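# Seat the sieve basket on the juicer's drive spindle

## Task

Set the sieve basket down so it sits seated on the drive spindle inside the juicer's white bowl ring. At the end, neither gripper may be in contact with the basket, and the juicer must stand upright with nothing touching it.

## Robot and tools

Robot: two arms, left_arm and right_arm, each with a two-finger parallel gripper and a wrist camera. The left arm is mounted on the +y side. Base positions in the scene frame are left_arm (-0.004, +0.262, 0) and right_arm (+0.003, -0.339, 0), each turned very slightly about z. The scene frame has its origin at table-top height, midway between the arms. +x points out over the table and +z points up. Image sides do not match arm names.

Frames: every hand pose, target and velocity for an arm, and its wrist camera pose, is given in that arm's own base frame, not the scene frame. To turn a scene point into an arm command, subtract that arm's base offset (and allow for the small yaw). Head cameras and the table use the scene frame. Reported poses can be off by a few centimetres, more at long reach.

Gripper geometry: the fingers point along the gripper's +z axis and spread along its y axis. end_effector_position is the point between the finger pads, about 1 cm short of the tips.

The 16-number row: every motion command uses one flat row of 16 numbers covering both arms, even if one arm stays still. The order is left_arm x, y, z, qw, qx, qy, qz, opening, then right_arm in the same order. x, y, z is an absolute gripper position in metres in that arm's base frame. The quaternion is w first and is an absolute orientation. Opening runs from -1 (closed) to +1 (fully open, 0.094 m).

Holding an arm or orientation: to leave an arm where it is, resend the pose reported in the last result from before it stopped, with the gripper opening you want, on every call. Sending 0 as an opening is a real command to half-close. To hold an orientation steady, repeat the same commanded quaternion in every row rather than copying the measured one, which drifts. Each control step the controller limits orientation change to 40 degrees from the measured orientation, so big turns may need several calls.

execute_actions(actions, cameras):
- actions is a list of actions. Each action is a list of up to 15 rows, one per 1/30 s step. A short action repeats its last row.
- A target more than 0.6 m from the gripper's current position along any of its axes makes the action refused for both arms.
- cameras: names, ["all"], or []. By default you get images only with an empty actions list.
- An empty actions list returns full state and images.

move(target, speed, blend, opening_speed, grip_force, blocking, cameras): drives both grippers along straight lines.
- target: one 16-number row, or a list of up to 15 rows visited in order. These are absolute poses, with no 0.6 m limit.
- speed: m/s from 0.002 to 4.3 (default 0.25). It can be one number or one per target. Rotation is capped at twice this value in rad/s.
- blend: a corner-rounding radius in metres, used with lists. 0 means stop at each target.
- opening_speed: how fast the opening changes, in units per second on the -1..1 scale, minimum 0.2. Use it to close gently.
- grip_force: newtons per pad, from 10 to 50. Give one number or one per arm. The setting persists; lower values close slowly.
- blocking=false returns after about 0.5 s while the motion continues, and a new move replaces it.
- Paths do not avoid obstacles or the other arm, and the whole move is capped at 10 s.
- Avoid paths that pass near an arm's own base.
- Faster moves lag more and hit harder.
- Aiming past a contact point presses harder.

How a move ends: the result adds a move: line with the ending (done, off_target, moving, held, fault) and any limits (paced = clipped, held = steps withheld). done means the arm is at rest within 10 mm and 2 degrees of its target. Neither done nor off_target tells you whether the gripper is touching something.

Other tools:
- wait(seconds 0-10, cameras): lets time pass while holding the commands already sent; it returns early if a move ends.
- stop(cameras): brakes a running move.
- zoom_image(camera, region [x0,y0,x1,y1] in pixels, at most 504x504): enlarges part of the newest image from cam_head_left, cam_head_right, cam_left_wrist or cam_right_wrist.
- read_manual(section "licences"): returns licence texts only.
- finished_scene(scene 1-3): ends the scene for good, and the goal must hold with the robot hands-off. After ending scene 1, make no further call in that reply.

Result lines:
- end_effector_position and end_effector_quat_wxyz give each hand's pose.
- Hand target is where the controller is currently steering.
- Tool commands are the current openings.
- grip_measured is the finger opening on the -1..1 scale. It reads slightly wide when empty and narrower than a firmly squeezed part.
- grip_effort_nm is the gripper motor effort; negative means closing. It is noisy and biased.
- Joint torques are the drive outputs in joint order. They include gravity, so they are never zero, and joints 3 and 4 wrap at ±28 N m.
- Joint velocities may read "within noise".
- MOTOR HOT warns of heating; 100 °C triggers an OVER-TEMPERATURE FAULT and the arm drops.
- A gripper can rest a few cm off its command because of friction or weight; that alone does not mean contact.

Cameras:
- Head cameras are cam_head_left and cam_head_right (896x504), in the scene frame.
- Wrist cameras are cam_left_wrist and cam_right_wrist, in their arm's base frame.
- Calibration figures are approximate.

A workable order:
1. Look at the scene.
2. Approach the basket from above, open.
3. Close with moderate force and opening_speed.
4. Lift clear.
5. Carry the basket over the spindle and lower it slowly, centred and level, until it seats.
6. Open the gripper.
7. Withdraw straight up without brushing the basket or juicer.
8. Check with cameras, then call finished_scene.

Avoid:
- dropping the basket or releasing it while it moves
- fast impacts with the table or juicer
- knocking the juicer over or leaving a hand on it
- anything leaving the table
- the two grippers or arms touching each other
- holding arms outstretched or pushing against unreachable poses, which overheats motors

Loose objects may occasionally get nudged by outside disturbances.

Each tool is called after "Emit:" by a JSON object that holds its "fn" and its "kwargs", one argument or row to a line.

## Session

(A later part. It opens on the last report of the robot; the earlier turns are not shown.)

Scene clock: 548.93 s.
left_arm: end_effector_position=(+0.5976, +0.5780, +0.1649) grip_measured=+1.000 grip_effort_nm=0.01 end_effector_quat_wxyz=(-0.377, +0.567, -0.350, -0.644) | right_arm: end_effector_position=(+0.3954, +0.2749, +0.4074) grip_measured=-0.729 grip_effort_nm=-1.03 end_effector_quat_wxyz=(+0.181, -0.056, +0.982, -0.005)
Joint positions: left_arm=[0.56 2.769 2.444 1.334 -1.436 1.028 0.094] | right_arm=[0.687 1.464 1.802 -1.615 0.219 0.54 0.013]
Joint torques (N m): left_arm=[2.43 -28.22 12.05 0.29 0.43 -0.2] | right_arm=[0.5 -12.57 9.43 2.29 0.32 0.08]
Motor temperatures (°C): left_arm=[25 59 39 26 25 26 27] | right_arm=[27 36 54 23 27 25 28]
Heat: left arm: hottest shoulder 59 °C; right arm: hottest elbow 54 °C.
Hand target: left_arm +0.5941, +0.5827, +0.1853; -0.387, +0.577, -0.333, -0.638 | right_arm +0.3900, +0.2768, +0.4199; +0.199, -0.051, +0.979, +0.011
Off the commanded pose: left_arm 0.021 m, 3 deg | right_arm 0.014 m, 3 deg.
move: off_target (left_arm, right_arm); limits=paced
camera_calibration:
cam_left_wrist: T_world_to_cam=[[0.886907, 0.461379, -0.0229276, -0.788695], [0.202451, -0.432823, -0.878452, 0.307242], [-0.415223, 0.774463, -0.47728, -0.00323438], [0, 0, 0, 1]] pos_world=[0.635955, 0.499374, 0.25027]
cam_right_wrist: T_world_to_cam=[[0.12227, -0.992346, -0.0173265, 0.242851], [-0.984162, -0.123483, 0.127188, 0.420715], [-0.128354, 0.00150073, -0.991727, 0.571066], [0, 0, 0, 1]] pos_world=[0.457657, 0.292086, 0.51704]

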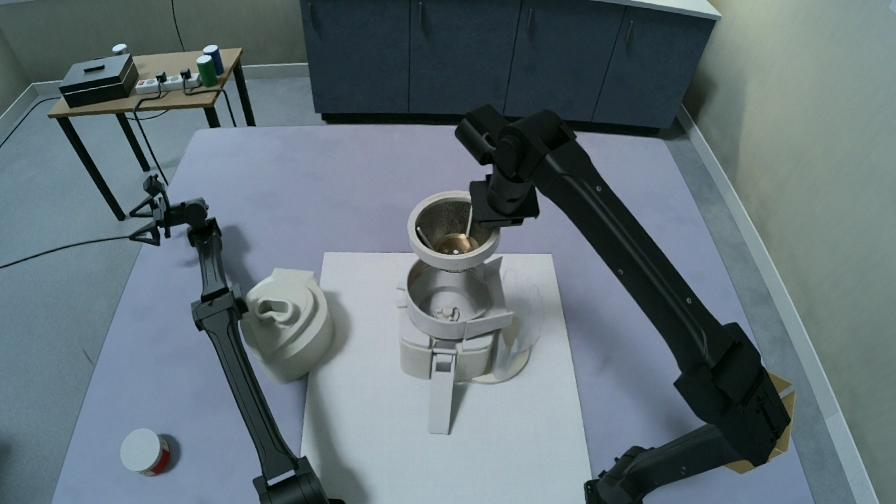

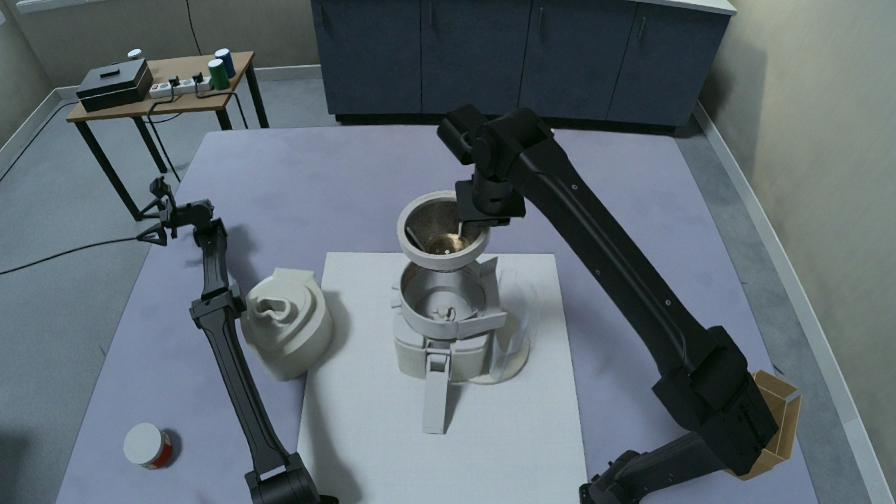

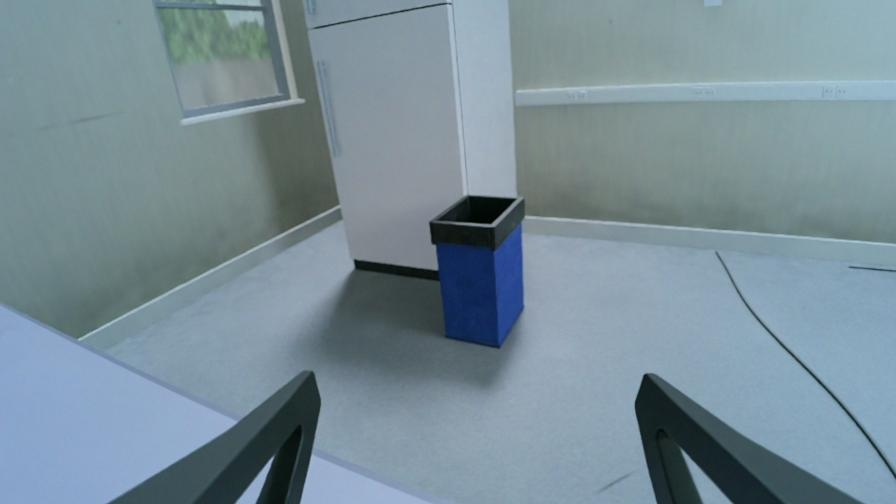

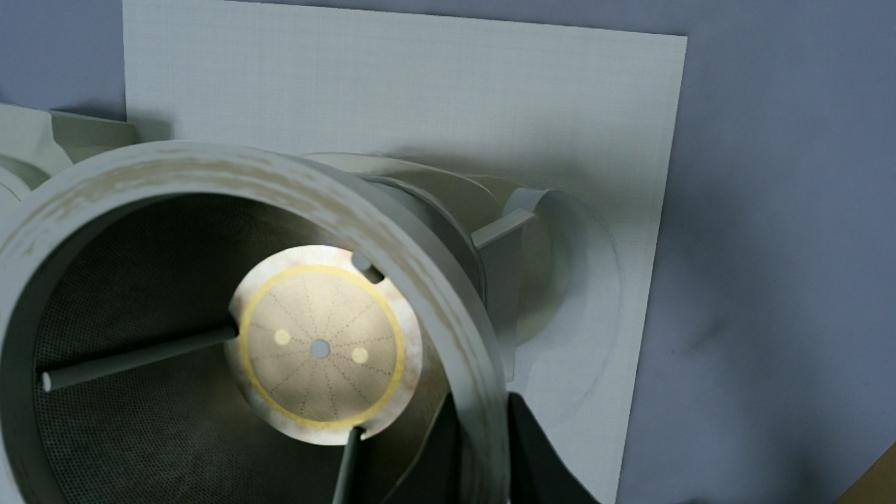

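Emit:
{"fn": "move", "kwargs": {
  "target": [0.5948,0.5834,0.1853,-0.387,0.577,-0.334,-0.637,1,0.374,0.280,0.31,0.2,-0.051,0.979,0.0105,-1],
  "cameras": ["cam_head_left","cam_head_right","cam_right_wrist"],
  "speed": 0.12
}}

Emit:
{"fn": "zoom_image", "kwargs": {
  "camera": "cam_head_left",
  "region": [380, 200, 530, 350]
}}

Emit:
{"fn": "zoom_image", "kwargs": {
  "camera": "cam_head_right",
  "region": [380, 200, 530, 350]
}}

Scene clock: 557.53 s.
left_arm: end_effector_position=(+0.5982, +0.5784, +0.1643) grip_measured=+1.000 grip_effort_nm=0.01 end_effector_quat_wxyz=(-0.378, +0.567, -0.349, -0.643) | right_arm: end_effector_position=(+0.3770, +0.2760, +0.2991) grip_measured=-0.729 grip_effort_nm=-1.03 end_effector_quat_wxyz=(+0.182, -0.056, +0.982, -0.004)
Joint positions: left_arm=[0.56 2.769 2.444 1.324 -1.437 1.015 0.094] | right_arm=[0.717 1.374 1.42 -1.327 0.229 0.57 0.013]
Joint torques (N m): left_arm=[1.67 -27.75 11.43 0.29 0.42 -0.19] | right_arm=[0.56 -11.58 9.8 2.26 0.3 0.09]
Motor temperatures (°C): left_arm=[25 59 39 26 25 26 27] | right_arm=[27 36 52 23 27 25 28]
Heat: left arm: hottest shoulder 59 °C; right arm: hottest elbow 52 °C.
Hand target: left_arm +0.5943, +0.5830, +0.1852; -0.387, +0.577, -0.334, -0.637 | right_arm +0.3740, +0.2799, +0.3100; +0.199, -0.051, +0.979, +0.011
Off the commanded pose: left_arm 0.022 m, 2 deg | right_arm 0.012 m, 3 deg.
move: off_target (left_arm, right_arm)
camera_calibration:
cam_right_wrist: T_world_to_cam=[[0.12223, -0.992344, -0.0176942, 0.244521], [-0.984504, -0.123485, 0.124513, 0.417448], [-0.125745, 0.00220073, -0.99206, 0.460148], [0, 0, 0, 1]] pos_world=[0.438953, 0.293185, 0.408843]
Images, in order (width x height): cam_head_left 896x504, cam_head_right 896x504, cam_right_wrist 896x504.

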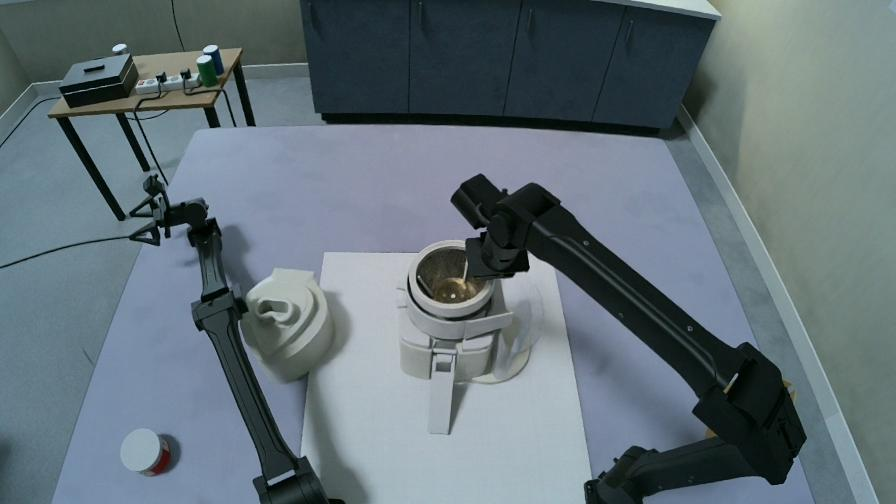

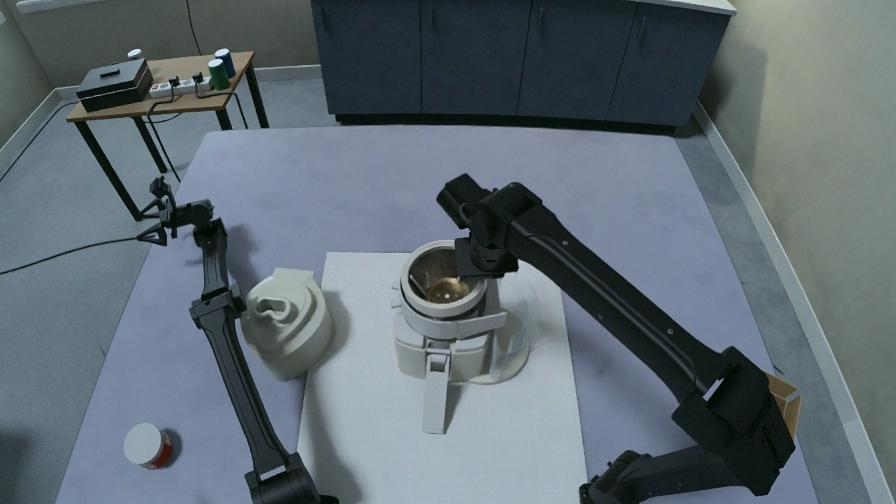

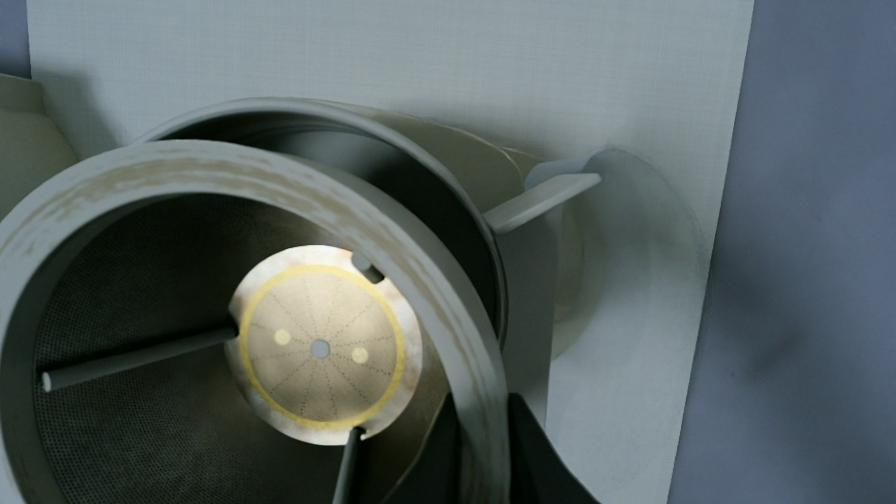

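Scaled by 3.360 from the camera's 896x504 image, which has a finer 1280x720 frame.

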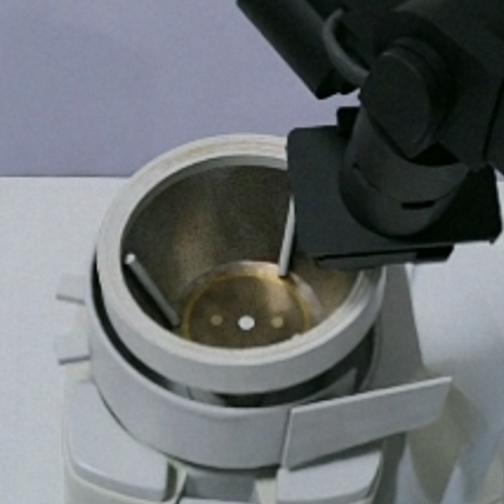

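Scaled by 3.360 from the camera's 896x504 image, which has a finer 1280x720 frame.

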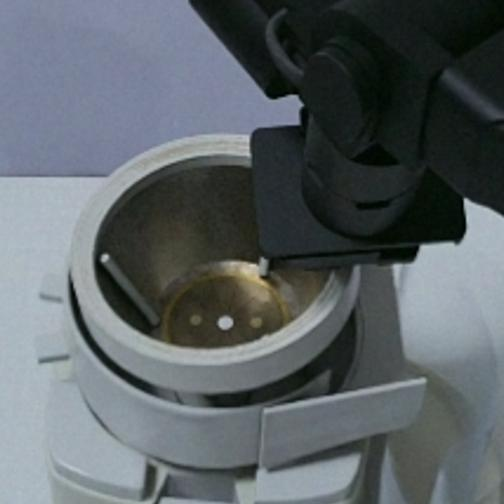

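Emit:
{"fn": "move", "kwargs": {
  "target": [0.5948,0.5834,0.1853,-0.387,0.577,-0.334,-0.637,1,0.377,0.280,0.262,0.21,-0.04,0.975,0.055,-1],
  "cameras": ["cam_head_left","cam_head_right","cam_right_wrist"],
  "speed": 0.07
}}

Emit:
{"fn": "zoom_image", "kwargs": {
  "camera": "cam_head_left",
  "region": [380, 200, 530, 350]
}}

Emit:
{"fn": "zoom_image", "kwargs": {
  "camera": "cam_head_right",
  "region": [380, 200, 530, 350]
}}

Scene clock: 565.83 s.
left_arm: end_effector_position=(+0.5982, +0.5784, +0.1643) grip_measured=+1.000 grip_effort_nm=0.01 end_effector_quat_wxyz=(-0.378, +0.567, -0.349, -0.643) | right_arm: end_effector_position=(+0.3742, +0.2841, +0.2693) grip_measured=-0.730 grip_effort_nm=-1.03 end_effector_quat_wxyz=(+0.209, -0.050, +0.975, +0.054)
Joint positions: left_arm=[0.56 2.769 2.444 1.324 -1.437 1.014 0.094] | right_arm=[0.713 1.313 1.264 -1.118 0.169 0.577 0.013]
Joint torques (N m): left_arm=[2.08 -28.22 11.19 0.46 0.4 -0.18] | right_arm=[-1.26 -9.23 8.66 2.39 0.11 0.03]
Motor temperatures (°C): left_arm=[25 60 40 26 25 26 27] | right_arm=[27 36 51 23 27 25 28]
Heat: left arm: hottest shoulder 60 °C; right arm: hottest elbow 51 °C.
Hand target: left_arm +0.5943, +0.5830, +0.1852; -0.387, +0.577, -0.334, -0.637 | right_arm +0.3768, +0.2800, +0.2620; +0.210, -0.040, +0.975, +0.055
Off the commanded pose: left_arm 0.022 m, 2 deg | right_arm 0.009 m, 1 deg.
move: off_target (left_arm)
camera_calibration:
cam_right_wrist: T_world_to_cam=[[0.135378, -0.982259, -0.129772, 0.274823], [-0.987755, -0.144051, 0.0599138, 0.443753], [-0.0775447, 0.120072, -0.989732, 0.378156], [0, 0, 0, 1]] pos_world=[0.430438, 0.288464, 0.38335]
Images, in order (width x height): cam_head_left 896x504, cam_head_right 896x504, cam_right_wrist 896x504.

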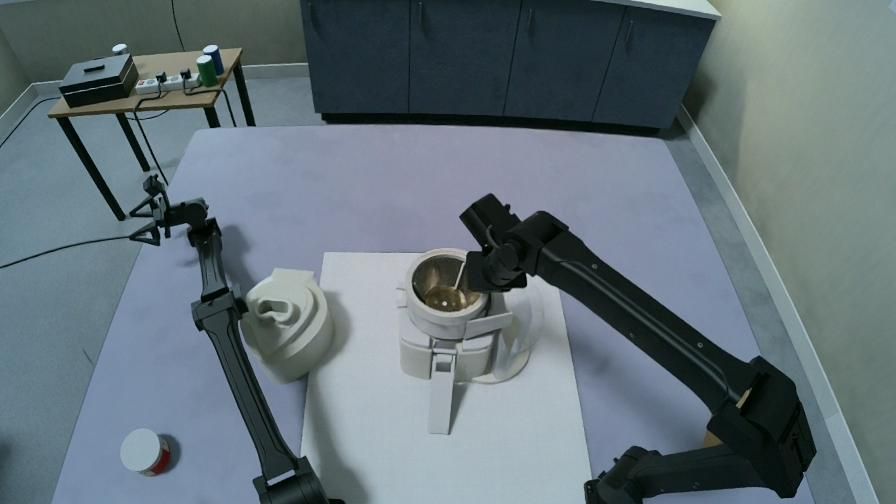

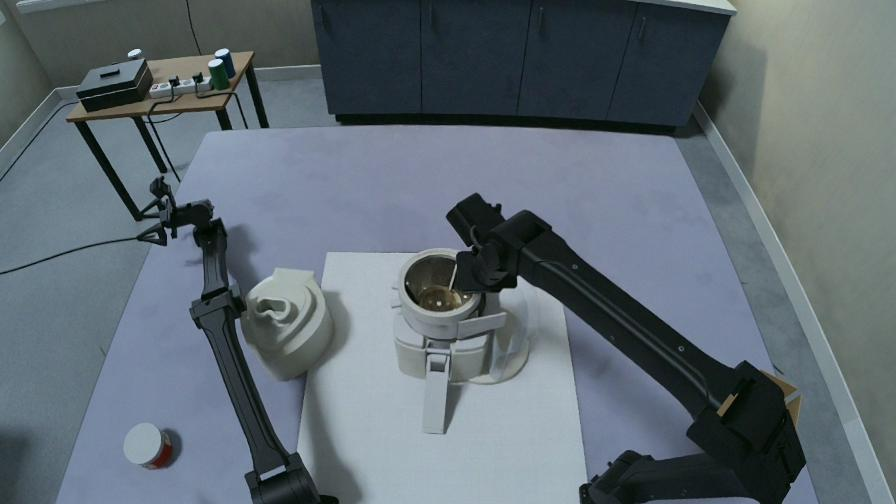

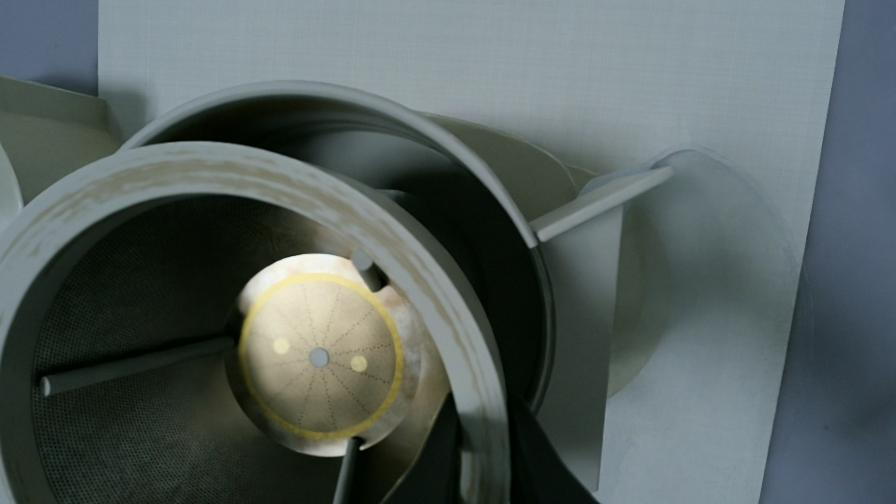

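Scaled by 3.360 from the camera's 896x504 image, which has a finer 1280x720 frame.

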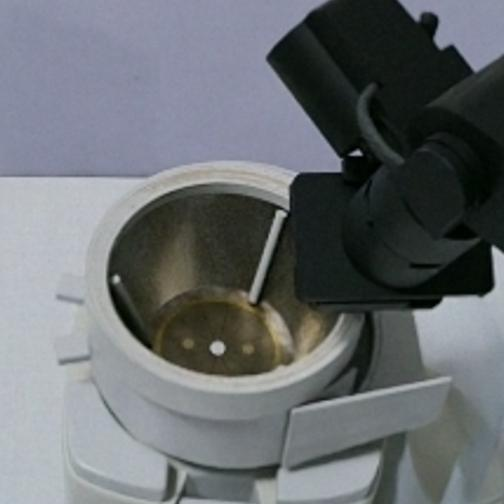

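Scaled by 3.360 from the camera's 896x504 image, which has a finer 1280x720 frame.

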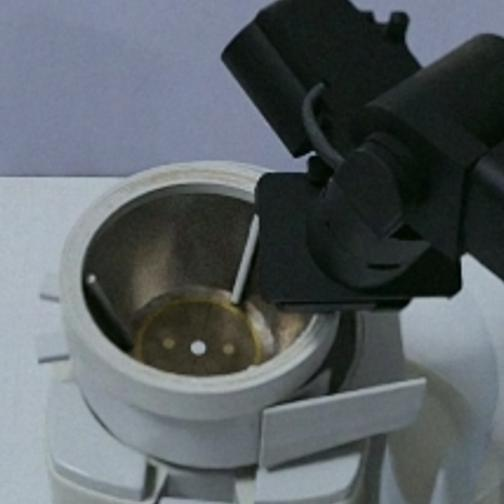

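Emit:
{"fn": "move", "kwargs": {
  "target": [0.5948,0.5834,0.1853,-0.387,0.577,-0.334,-0.637,1,0.387,0.2735,0.262,0.21,-0.04,0.975,0.055,-1],
  "cameras": ["cam_head_left","cam_head_right","cam_right_wrist"],
  "speed": 0.07
}}

Emit:
{"fn": "zoom_image", "kwargs": {
  "camera": "cam_head_left",
  "region": [380, 200, 530, 350]
}}

Emit:
{"fn": "zoom_image", "kwargs": {
  "camera": "cam_head_right",
  "region": [380, 200, 530, 350]
}}

Scene clock: 579.53 s.
left_arm: end_effector_position=(+0.5982, +0.5784, +0.1643) grip_measured=+1.000 grip_effort_nm=0.00 end_effector_quat_wxyz=(-0.378, +0.567, -0.349, -0.643) | right_arm: end_effector_position=(+0.3819, +0.2763, +0.2687) grip_measured=-0.730 grip_effort_nm=-1.03 end_effector_quat_wxyz=(+0.208, -0.039, +0.976, +0.056)
Joint positions: left_arm=[0.56 2.769 2.444 1.324 -1.437 1.014 0.094] | right_arm=[0.685 1.315 1.264 -1.112 0.157 0.572 0.013]
Joint torques (N m): left_arm=[2.02 -27.81 11.52 0.51 0.44 -0.18] | right_arm=[-1.55 -8.76 9.22 2.45 0.14 -0.2]
Motor temperatures (°C): left_arm=[25 61 41 26 25 26 27] | right_arm=[27 35 48 23 26 25 28]
Heat: left arm: hottest shoulder 61 °C; right arm: hottest elbow 48 °C.
Hand target: left_arm +0.5943, +0.5830, +0.1852; -0.387, +0.577, -0.334, -0.637 | right_arm +0.3867, +0.2734, +0.2621; +0.210, -0.040, +0.975, +0.055
Off the commanded pose: left_arm 0.022 m, 2 deg | right_arm 0.009 m, 0 deg.
move: off_target (left_arm)
camera_calibration:
cam_right_wrist: T_world_to_cam=[[0.11631, -0.983404, -0.13924, 0.276156], [-0.990073, -0.125937, 0.0624167, 0.44553], [-0.0789163, 0.130598, -0.98829, 0.376331], [0, 0, 0, 1]] pos_world=[0.438686, 0.278533, 0.382567]
Images, in order (width x height): cam_head_left 896x504, cam_head_right 896x504, cam_right_wrist 896x504.

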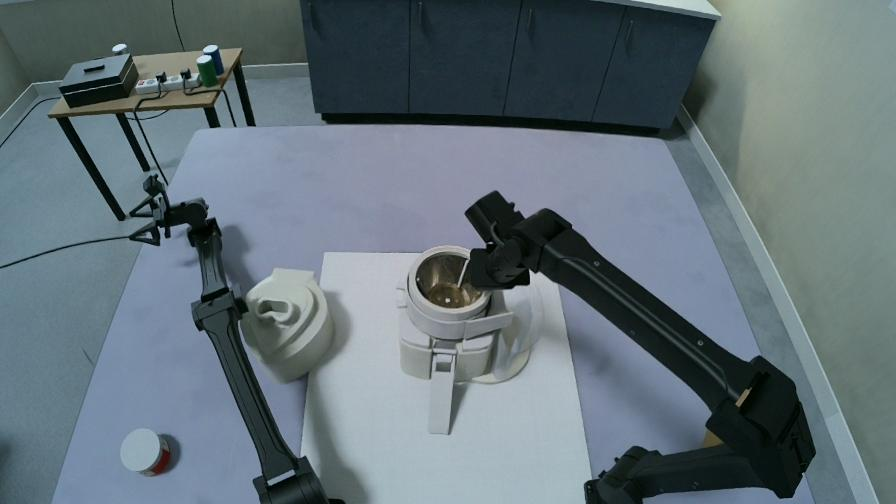

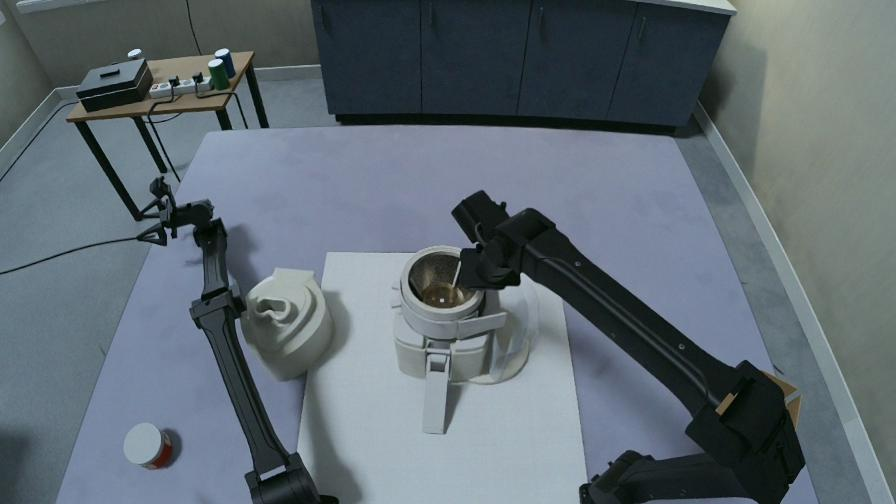

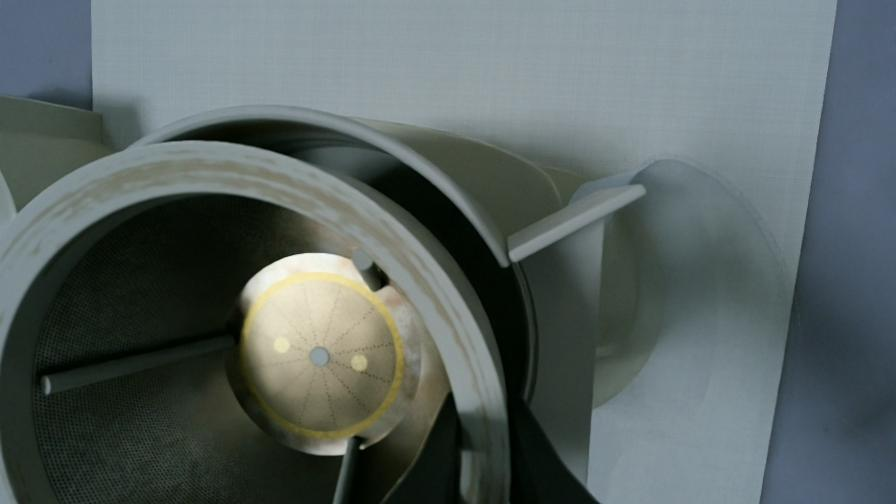

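Scaled by 3.360 from the camera's 896x504 image, which has a finer 1280x720 frame.

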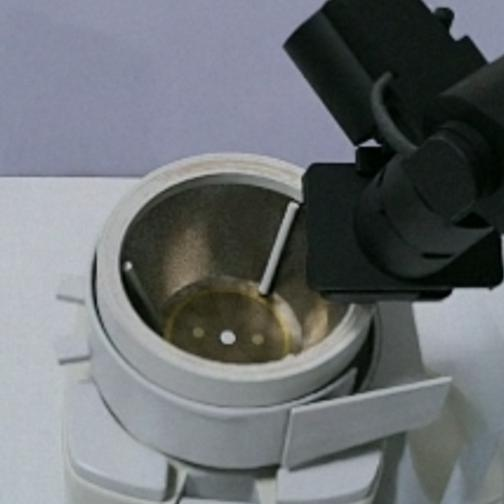

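Scaled by 3.360 from the camera's 896x504 image, which has a finer 1280x720 frame.

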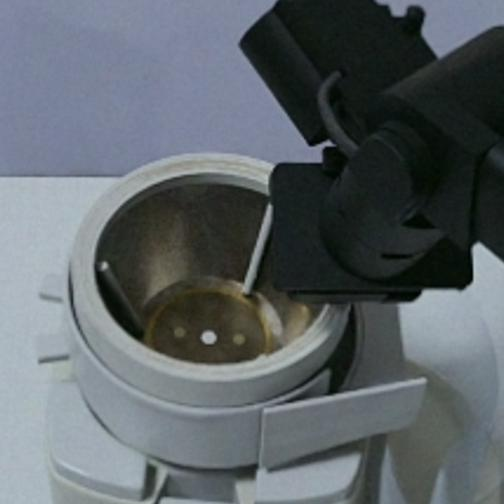

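Emit:
{"fn": "move", "kwargs": {
  "target": [0.5948,0.5834,0.1853,-0.387,0.577,-0.334,-0.637,1,0.386,0.273,0.228,0.2,-0.04,0.978,0.045,-1],
  "cameras": ["cam_head_left","cam_right_wrist"],
  "speed": 0.05
}}

Emit:
{"fn": "zoom_image", "kwargs": {
  "camera": "cam_head_left",
  "region": [380, 200, 530, 350]
}}

Scene clock: 590.67 s.
left_arm: end_effector_position=(+0.5982, +0.5784, +0.1643) grip_measured=+1.000 grip_effort_nm=0.01 end_effector_quat_wxyz=(-0.378, +0.567, -0.349, -0.643) | right_arm: end_effector_position=(+0.3858, +0.2759, +0.2359) grip_measured=-0.733 grip_effort_nm=-1.03 end_effector_quat_wxyz=(+0.203, -0.037, +0.977, +0.049)
Joint positions: left_arm=[0.56 2.769 2.444 1.324 -1.437 1.014 0.094] | right_arm=[0.681 1.34 1.204 -1.044 0.162 0.572 0.013]
Joint torques (N m): left_arm=[2.26 -27.87 11.44 0.43 0.49 -0.17] | right_arm=[-1.03 -9.05 9.02 1.78 0.17 -0.14]
Motor temperatures (°C): left_arm=[25 62 41 26 25 26 27] | right_arm=[27 35 46 23 26 25 28]
Heat: left arm: hottest shoulder 62 °C; right arm: hottest elbow 46 °C.
Hand target: left_arm +0.5943, +0.5830, +0.1852; -0.387, +0.577, -0.334, -0.637 | right_arm +0.3859, +0.2729, +0.2281; +0.200, -0.040, +0.978, +0.045
Off the commanded pose: left_arm 0.022 m, 2 deg | right_arm 0.008 m, 1 deg.
move: off_target (left_arm)
camera_calibration:
cam_right_wrist: T_world_to_cam=[[0.109119, -0.98586, -0.12717, 0.271289], [-0.990143, -0.1191, 0.0737054, 0.446872], [-0.0878093, 0.117874, -0.989139, 0.351385], [0, 0, 0, 1]] pos_world=[0.443719, 0.279256, 0.349132]
Images, in order (width x height): cam_head_left 896x504, cam_right_wrist 896x504.

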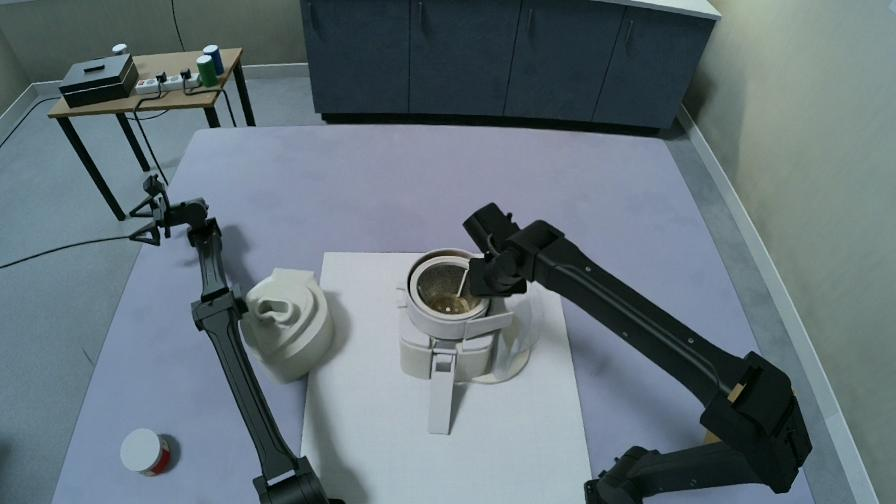

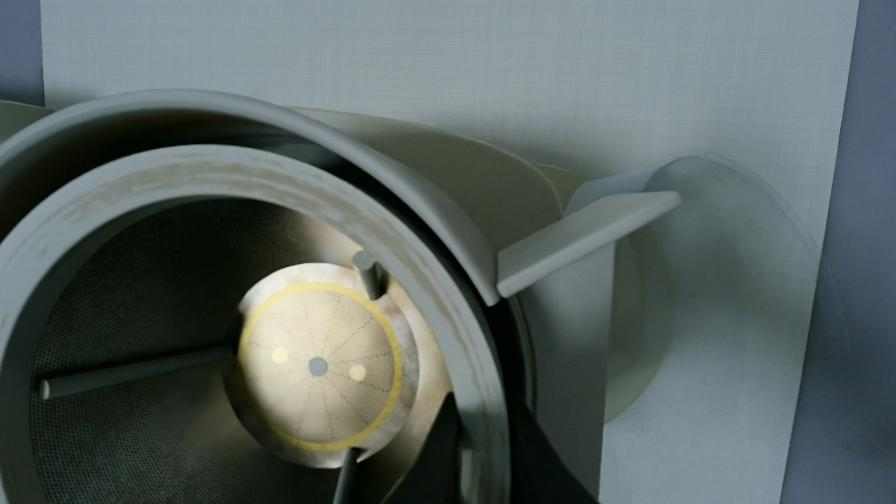

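Scaled by 3.360 from the camera's 896x504 image, which has a finer 1280x720 frame.

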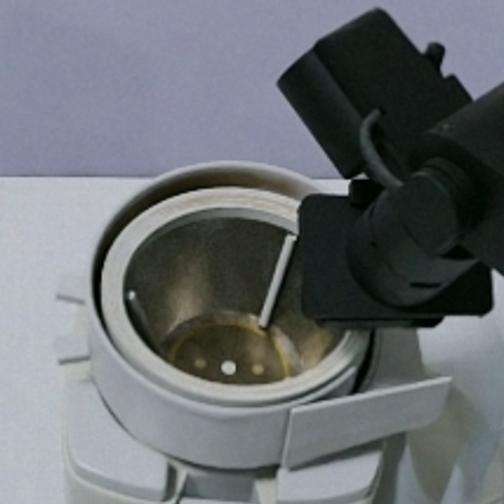

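Emit:
{"fn": "move", "kwargs": {
  "target": [0.5948,0.5834,0.1853,-0.387,0.577,-0.334,-0.637,1,0.387,0.273,0.208,0.2,-0.04,0.978,0.045,-1],
  "cameras": ["cam_head_left","cam_head_right","cam_right_wrist"],
  "speed": 0.05
}}

Emit:
{"fn": "zoom_image", "kwargs": {
  "camera": "cam_head_left",
  "region": [380, 200, 530, 350]
}}

Scene clock: 596.73 s.
left_arm: end_effector_position=(+0.5982, +0.5784, +0.1643) grip_measured=+1.000 grip_effort_nm=0.01 end_effector_quat_wxyz=(-0.378, +0.567, -0.349, -0.643) | right_arm: end_effector_position=(+0.3883, +0.2782, +0.2321) grip_measured=-0.733 grip_effort_nm=-1.03 end_effector_quat_wxyz=(+0.215, -0.036, +0.974, +0.059)
Joint positions: left_arm=[0.56 2.769 2.444 1.324 -1.437 1.014 0.094] | right_arm=[0.681 1.333 1.18 -0.995 0.16 0.572 0.013]
Joint torques (N m): left_arm=[2.32 -28.16 11.48 0.39 0.42 -0.2] | right_arm=[-1.08 -8.06 7.57 2.1 0.21 -0.17]
Motor temperatures (°C): left_arm=[25 63 42 26 25 26 27] | right_arm=[27 34 46 23 26 25 28]
Heat: left arm: hottest shoulder 63 °C; right arm: hottest elbow 46 °C.
Hand target: left_arm +0.5943, +0.5830, +0.1852; -0.387, +0.577, -0.334, -0.637 | right_arm +0.3864, +0.2726, +0.2085; +0.200, -0.040, +0.978, +0.045
Off the commanded pose: left_arm 0.022 m, 2 deg | right_arm 0.025 m, 2 deg.
move: off_target (left_arm, right_arm)
camera_calibration:
cam_right_wrist: T_world_to_cam=[[0.112774, -0.983012, -0.14481, 0.274751], [-0.991524, -0.120797, 0.0478333, 0.456966], [-0.0645133, 0.138188, -0.988303, 0.332655], [0, 0, 0, 1]] pos_world=[0.443569, 0.279314, 0.346692]
Images, in order (width x height): cam_head_left 896x504, cam_head_right 896x504, cam_right_wrist 896x504.

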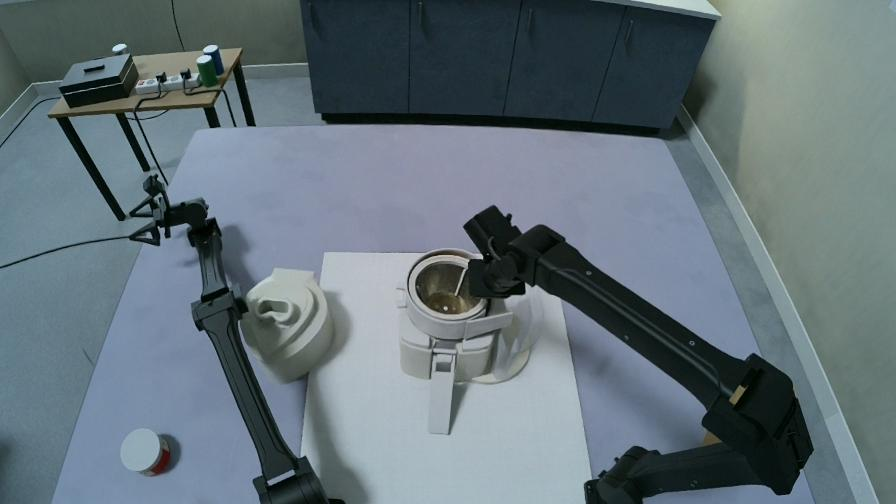

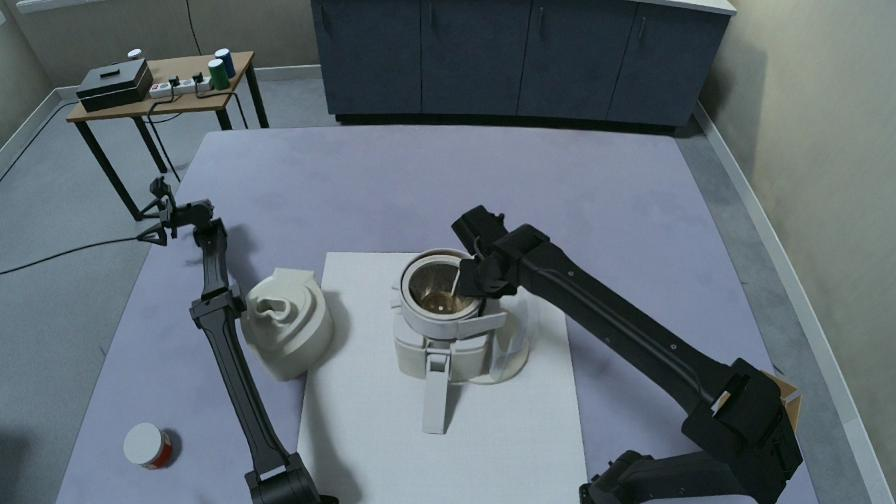

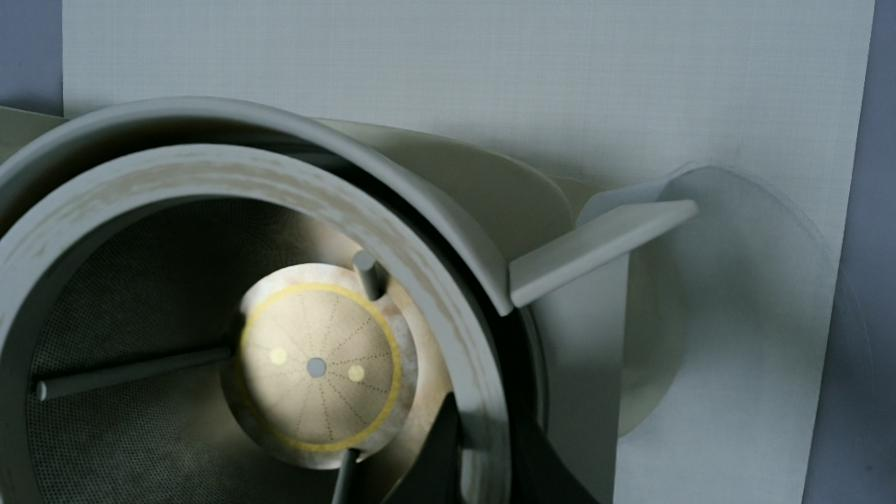

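Scaled by 3.360 from the camera's 896x504 image, which has a finer 1280x720 frame.

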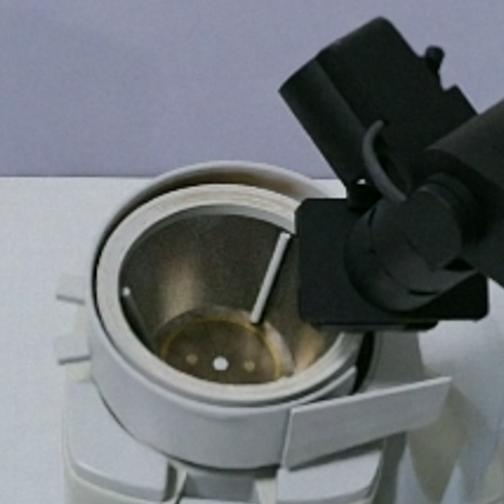

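Emit:
{"fn": "move", "kwargs": {
  "target": [
    [0.5948,0.5834,0.1853,-0.387,0.577,-0.334,-0.637,1,0.386,0.275,0.222,0.198,-0.039,0.977,0.045,-1],
    [0.5948,0.5834,0.1853,-0.387,0.577,-0.334,-0.637,1,0.400,0.279,0.218,0.191,-0.136,0.967,0.067,-1]
  ],
  "cameras": ["cam_head_left","cam_head_right","cam_right_wrist"],
  "speed": 0.04
}}

Emit:
{"fn": "zoom_image", "kwargs": {
  "camera": "cam_head_left",
  "region": [380, 200, 530, 350]
}}

Scene clock: 610.77 s.
left_arm: end_effector_position=(+0.5982, +0.5784, +0.1643) grip_measured=+1.000 grip_effort_nm=0.00 end_effector_quat_wxyz=(-0.378, +0.567, -0.349, -0.643) | right_arm: end_effector_position=(+0.3943, +0.2795, +0.2300) grip_measured=-0.733 grip_effort_nm=-1.03 end_effector_quat_wxyz=(+0.205, -0.122, +0.968, +0.080)
Joint positions: left_arm=[0.56 2.769 2.444 1.324 -1.437 1.014 0.094] | right_arm=[0.64 1.339 1.18 -0.973 0.061 0.376 0.013]
Joint torques (N m): left_arm=[2.32 -28.57 11.49 0.43 0.41 -0.18] | right_arm=[-1.38 -7.36 11.07 1.16 0.08 -0.39]
Motor temperatures (°C): left_arm=[25 64 42 26 25 26 27] | right_arm=[27 34 45 23 26 25 28]
Heat: left arm: hottest shoulder 64 °C; right arm: hottest elbow 45 °C.
Hand target: left_arm +0.5943, +0.5830, +0.1852; -0.387, +0.577, -0.334, -0.637 | right_arm +0.3996, +0.2789, +0.2180; +0.192, -0.136, +0.970, +0.068
Off the commanded pose: left_arm 0.022 m, 2 deg | right_arm 0.013 m, 3 deg.
move: off_target (left_arm, right_arm)
camera_calibration:
cam_right_wrist: T_world_to_cam=[[0.283249, -0.947288, -0.149716, 0.198969], [-0.954098, -0.294171, 0.0562212, 0.494959], [-0.0972999, 0.126919, -0.987129, 0.346594], [0, 0, 0, 1]] pos_world=[0.449605, 0.290094, 0.344095]
Images, in order (width x height): cam_head_left 896x504, cam_head_right 896x504, cam_right_wrist 896x504.

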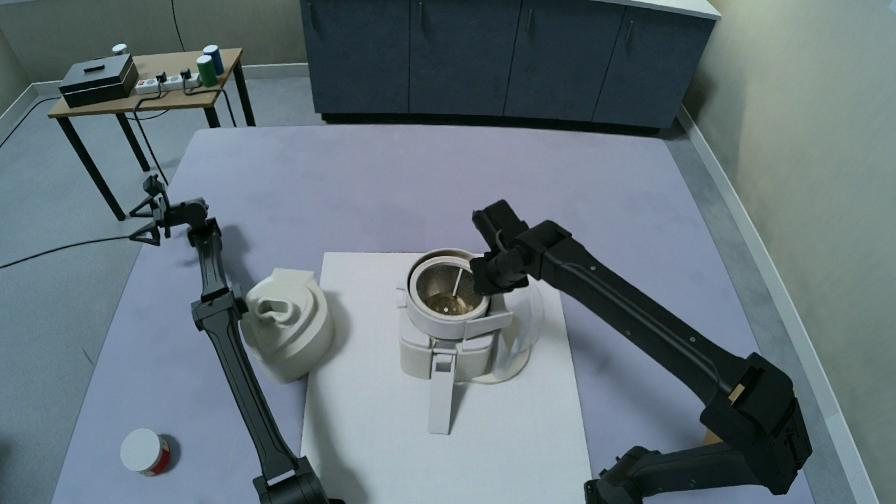

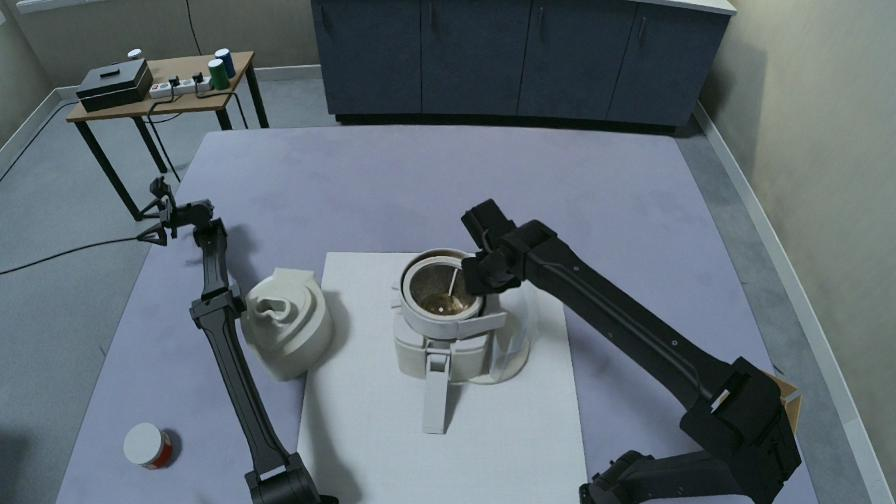

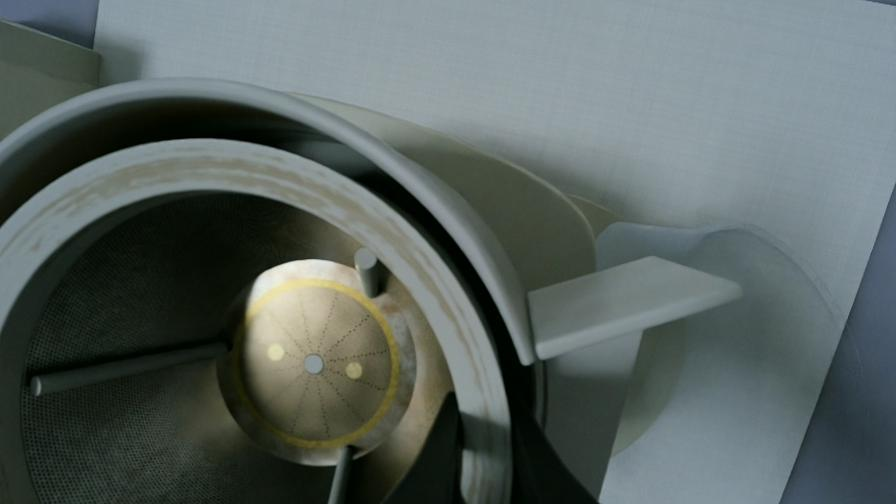

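Scaled by 3.360 from the camera's 896x504 image, which has a finer 1280x720 frame.

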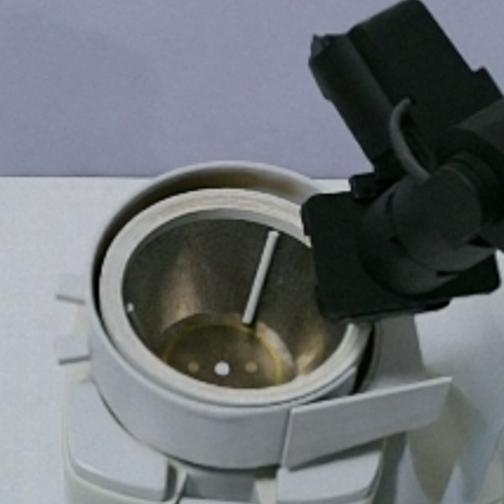

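Emit:
{"fn": "move", "kwargs": {
  "target": [
    [0.5948,0.5834,0.1853,-0.387,0.577,-0.334,-0.637,1,0.397,0.279,0.226,0.191,-0.136,0.967,0.067,-1],
    [0.5948,0.5834,0.1853,-0.387,0.577,-0.334,-0.637,1,0.397,0.279,0.226,0.191,-0.136,0.967,0.067,0.1],
    [0.5948,0.5834,0.1853,-0.387,0.577,-0.334,-0.637,1,0.397,0.279,0.34,0.191,-0.136,0.967,0.067,0.1],
    [0.5948,0.5834,0.1853,-0.387,0.577,-0.334,-0.637,1,0.35,0.345,0.43,0.34,0,0.94,0,0.1]
  ],
  "opening_speed": 0.6,
  "cameras": ["cam_right_wrist","cam_head_left"]
}}

Scene clock: 637.77 s.
left_arm: end_effector_position=(+0.5982, +0.5784, +0.1643) grip_measured=+1.000 grip_effort_nm=0.01 end_effector_quat_wxyz=(-0.378, +0.567, -0.349, -0.643) | right_arm: end_effector_position=(+0.3472, +0.3370, +0.3985) grip_measured=+0.098 grip_effort_nm=0.09 end_effector_quat_wxyz=(+0.324, -0.012, +0.946, -0.023)
Joint positions: left_arm=[0.56 2.769 2.444 1.324 -1.437 1.014 0.094] | right_arm=[0.961 1.389 1.624 -1.42 0.551 0.826 0.052]
Joint torques (N m): left_arm=[2.37 -27.75 11.71 0.57 0.41 -0.23] | right_arm=[-0.38 -9.88 16.25 0.81 0.53 0.07]
Motor temperatures (°C): left_arm=[25 65 43 26 25 26 27] | right_arm=[27 33 46 23 26 25 28]
Heat: left arm: hottest shoulder 65 °C; right arm: hottest elbow 46 °C.
Hand target: left_arm +0.5943, +0.5830, +0.1852; -0.387, +0.577, -0.334, -0.637 | right_arm +0.3489, +0.3435, +0.4293; +0.340, +0.000, +0.940, +0.001
Off the commanded pose: left_arm 0.022 m, 2 deg | right_arm 0.033 m, 4 deg.
move: off_target (left_arm, right_arm); target 2's new opening was sent with right_arm's hand 0.005 m and 3 deg from that target
camera_calibration:
cam_right_wrist: T_world_to_cam=[[0.033768, -0.999367, 0.0111566, 0.332006], [-0.98522, -0.0351615, -0.167648, 0.470162], [0.167934, -0.00533055, -0.985784, 0.453027], [0, 0, 0, 1]] pos_world=[0.375923, 0.350743, 0.521705]
Images, in order (width x height): cam_head_left 896x504, cam_right_wrist 896x504.

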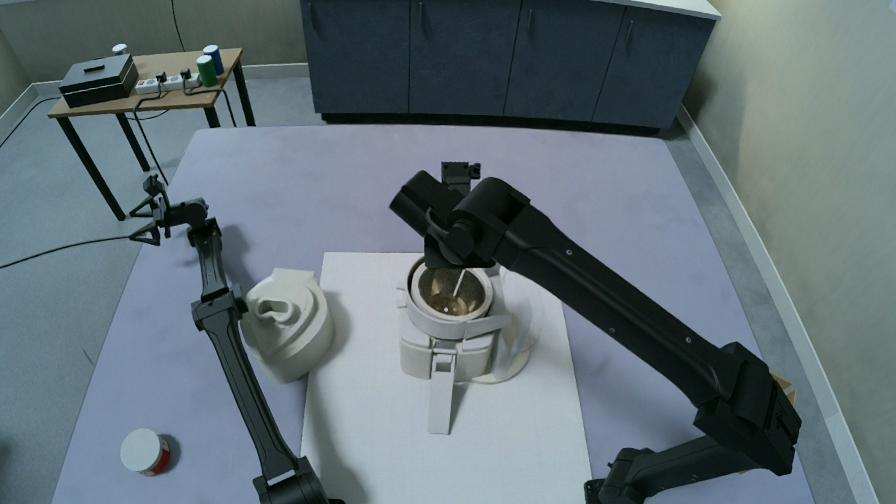

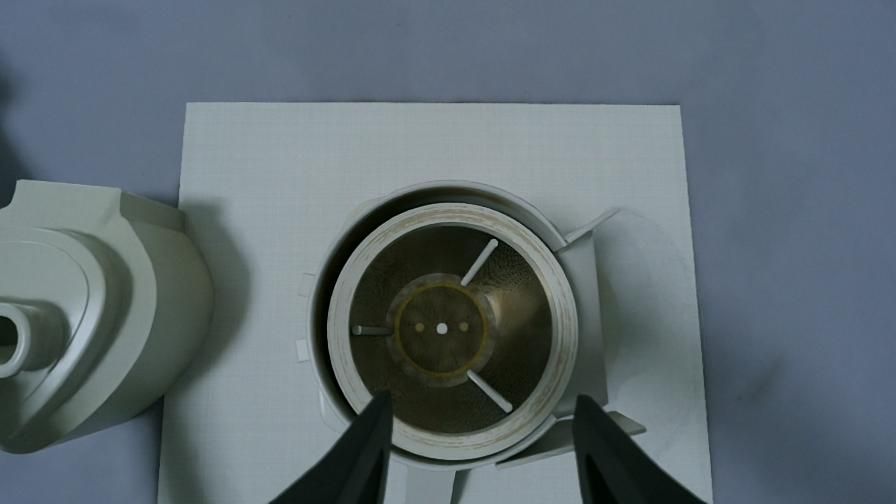

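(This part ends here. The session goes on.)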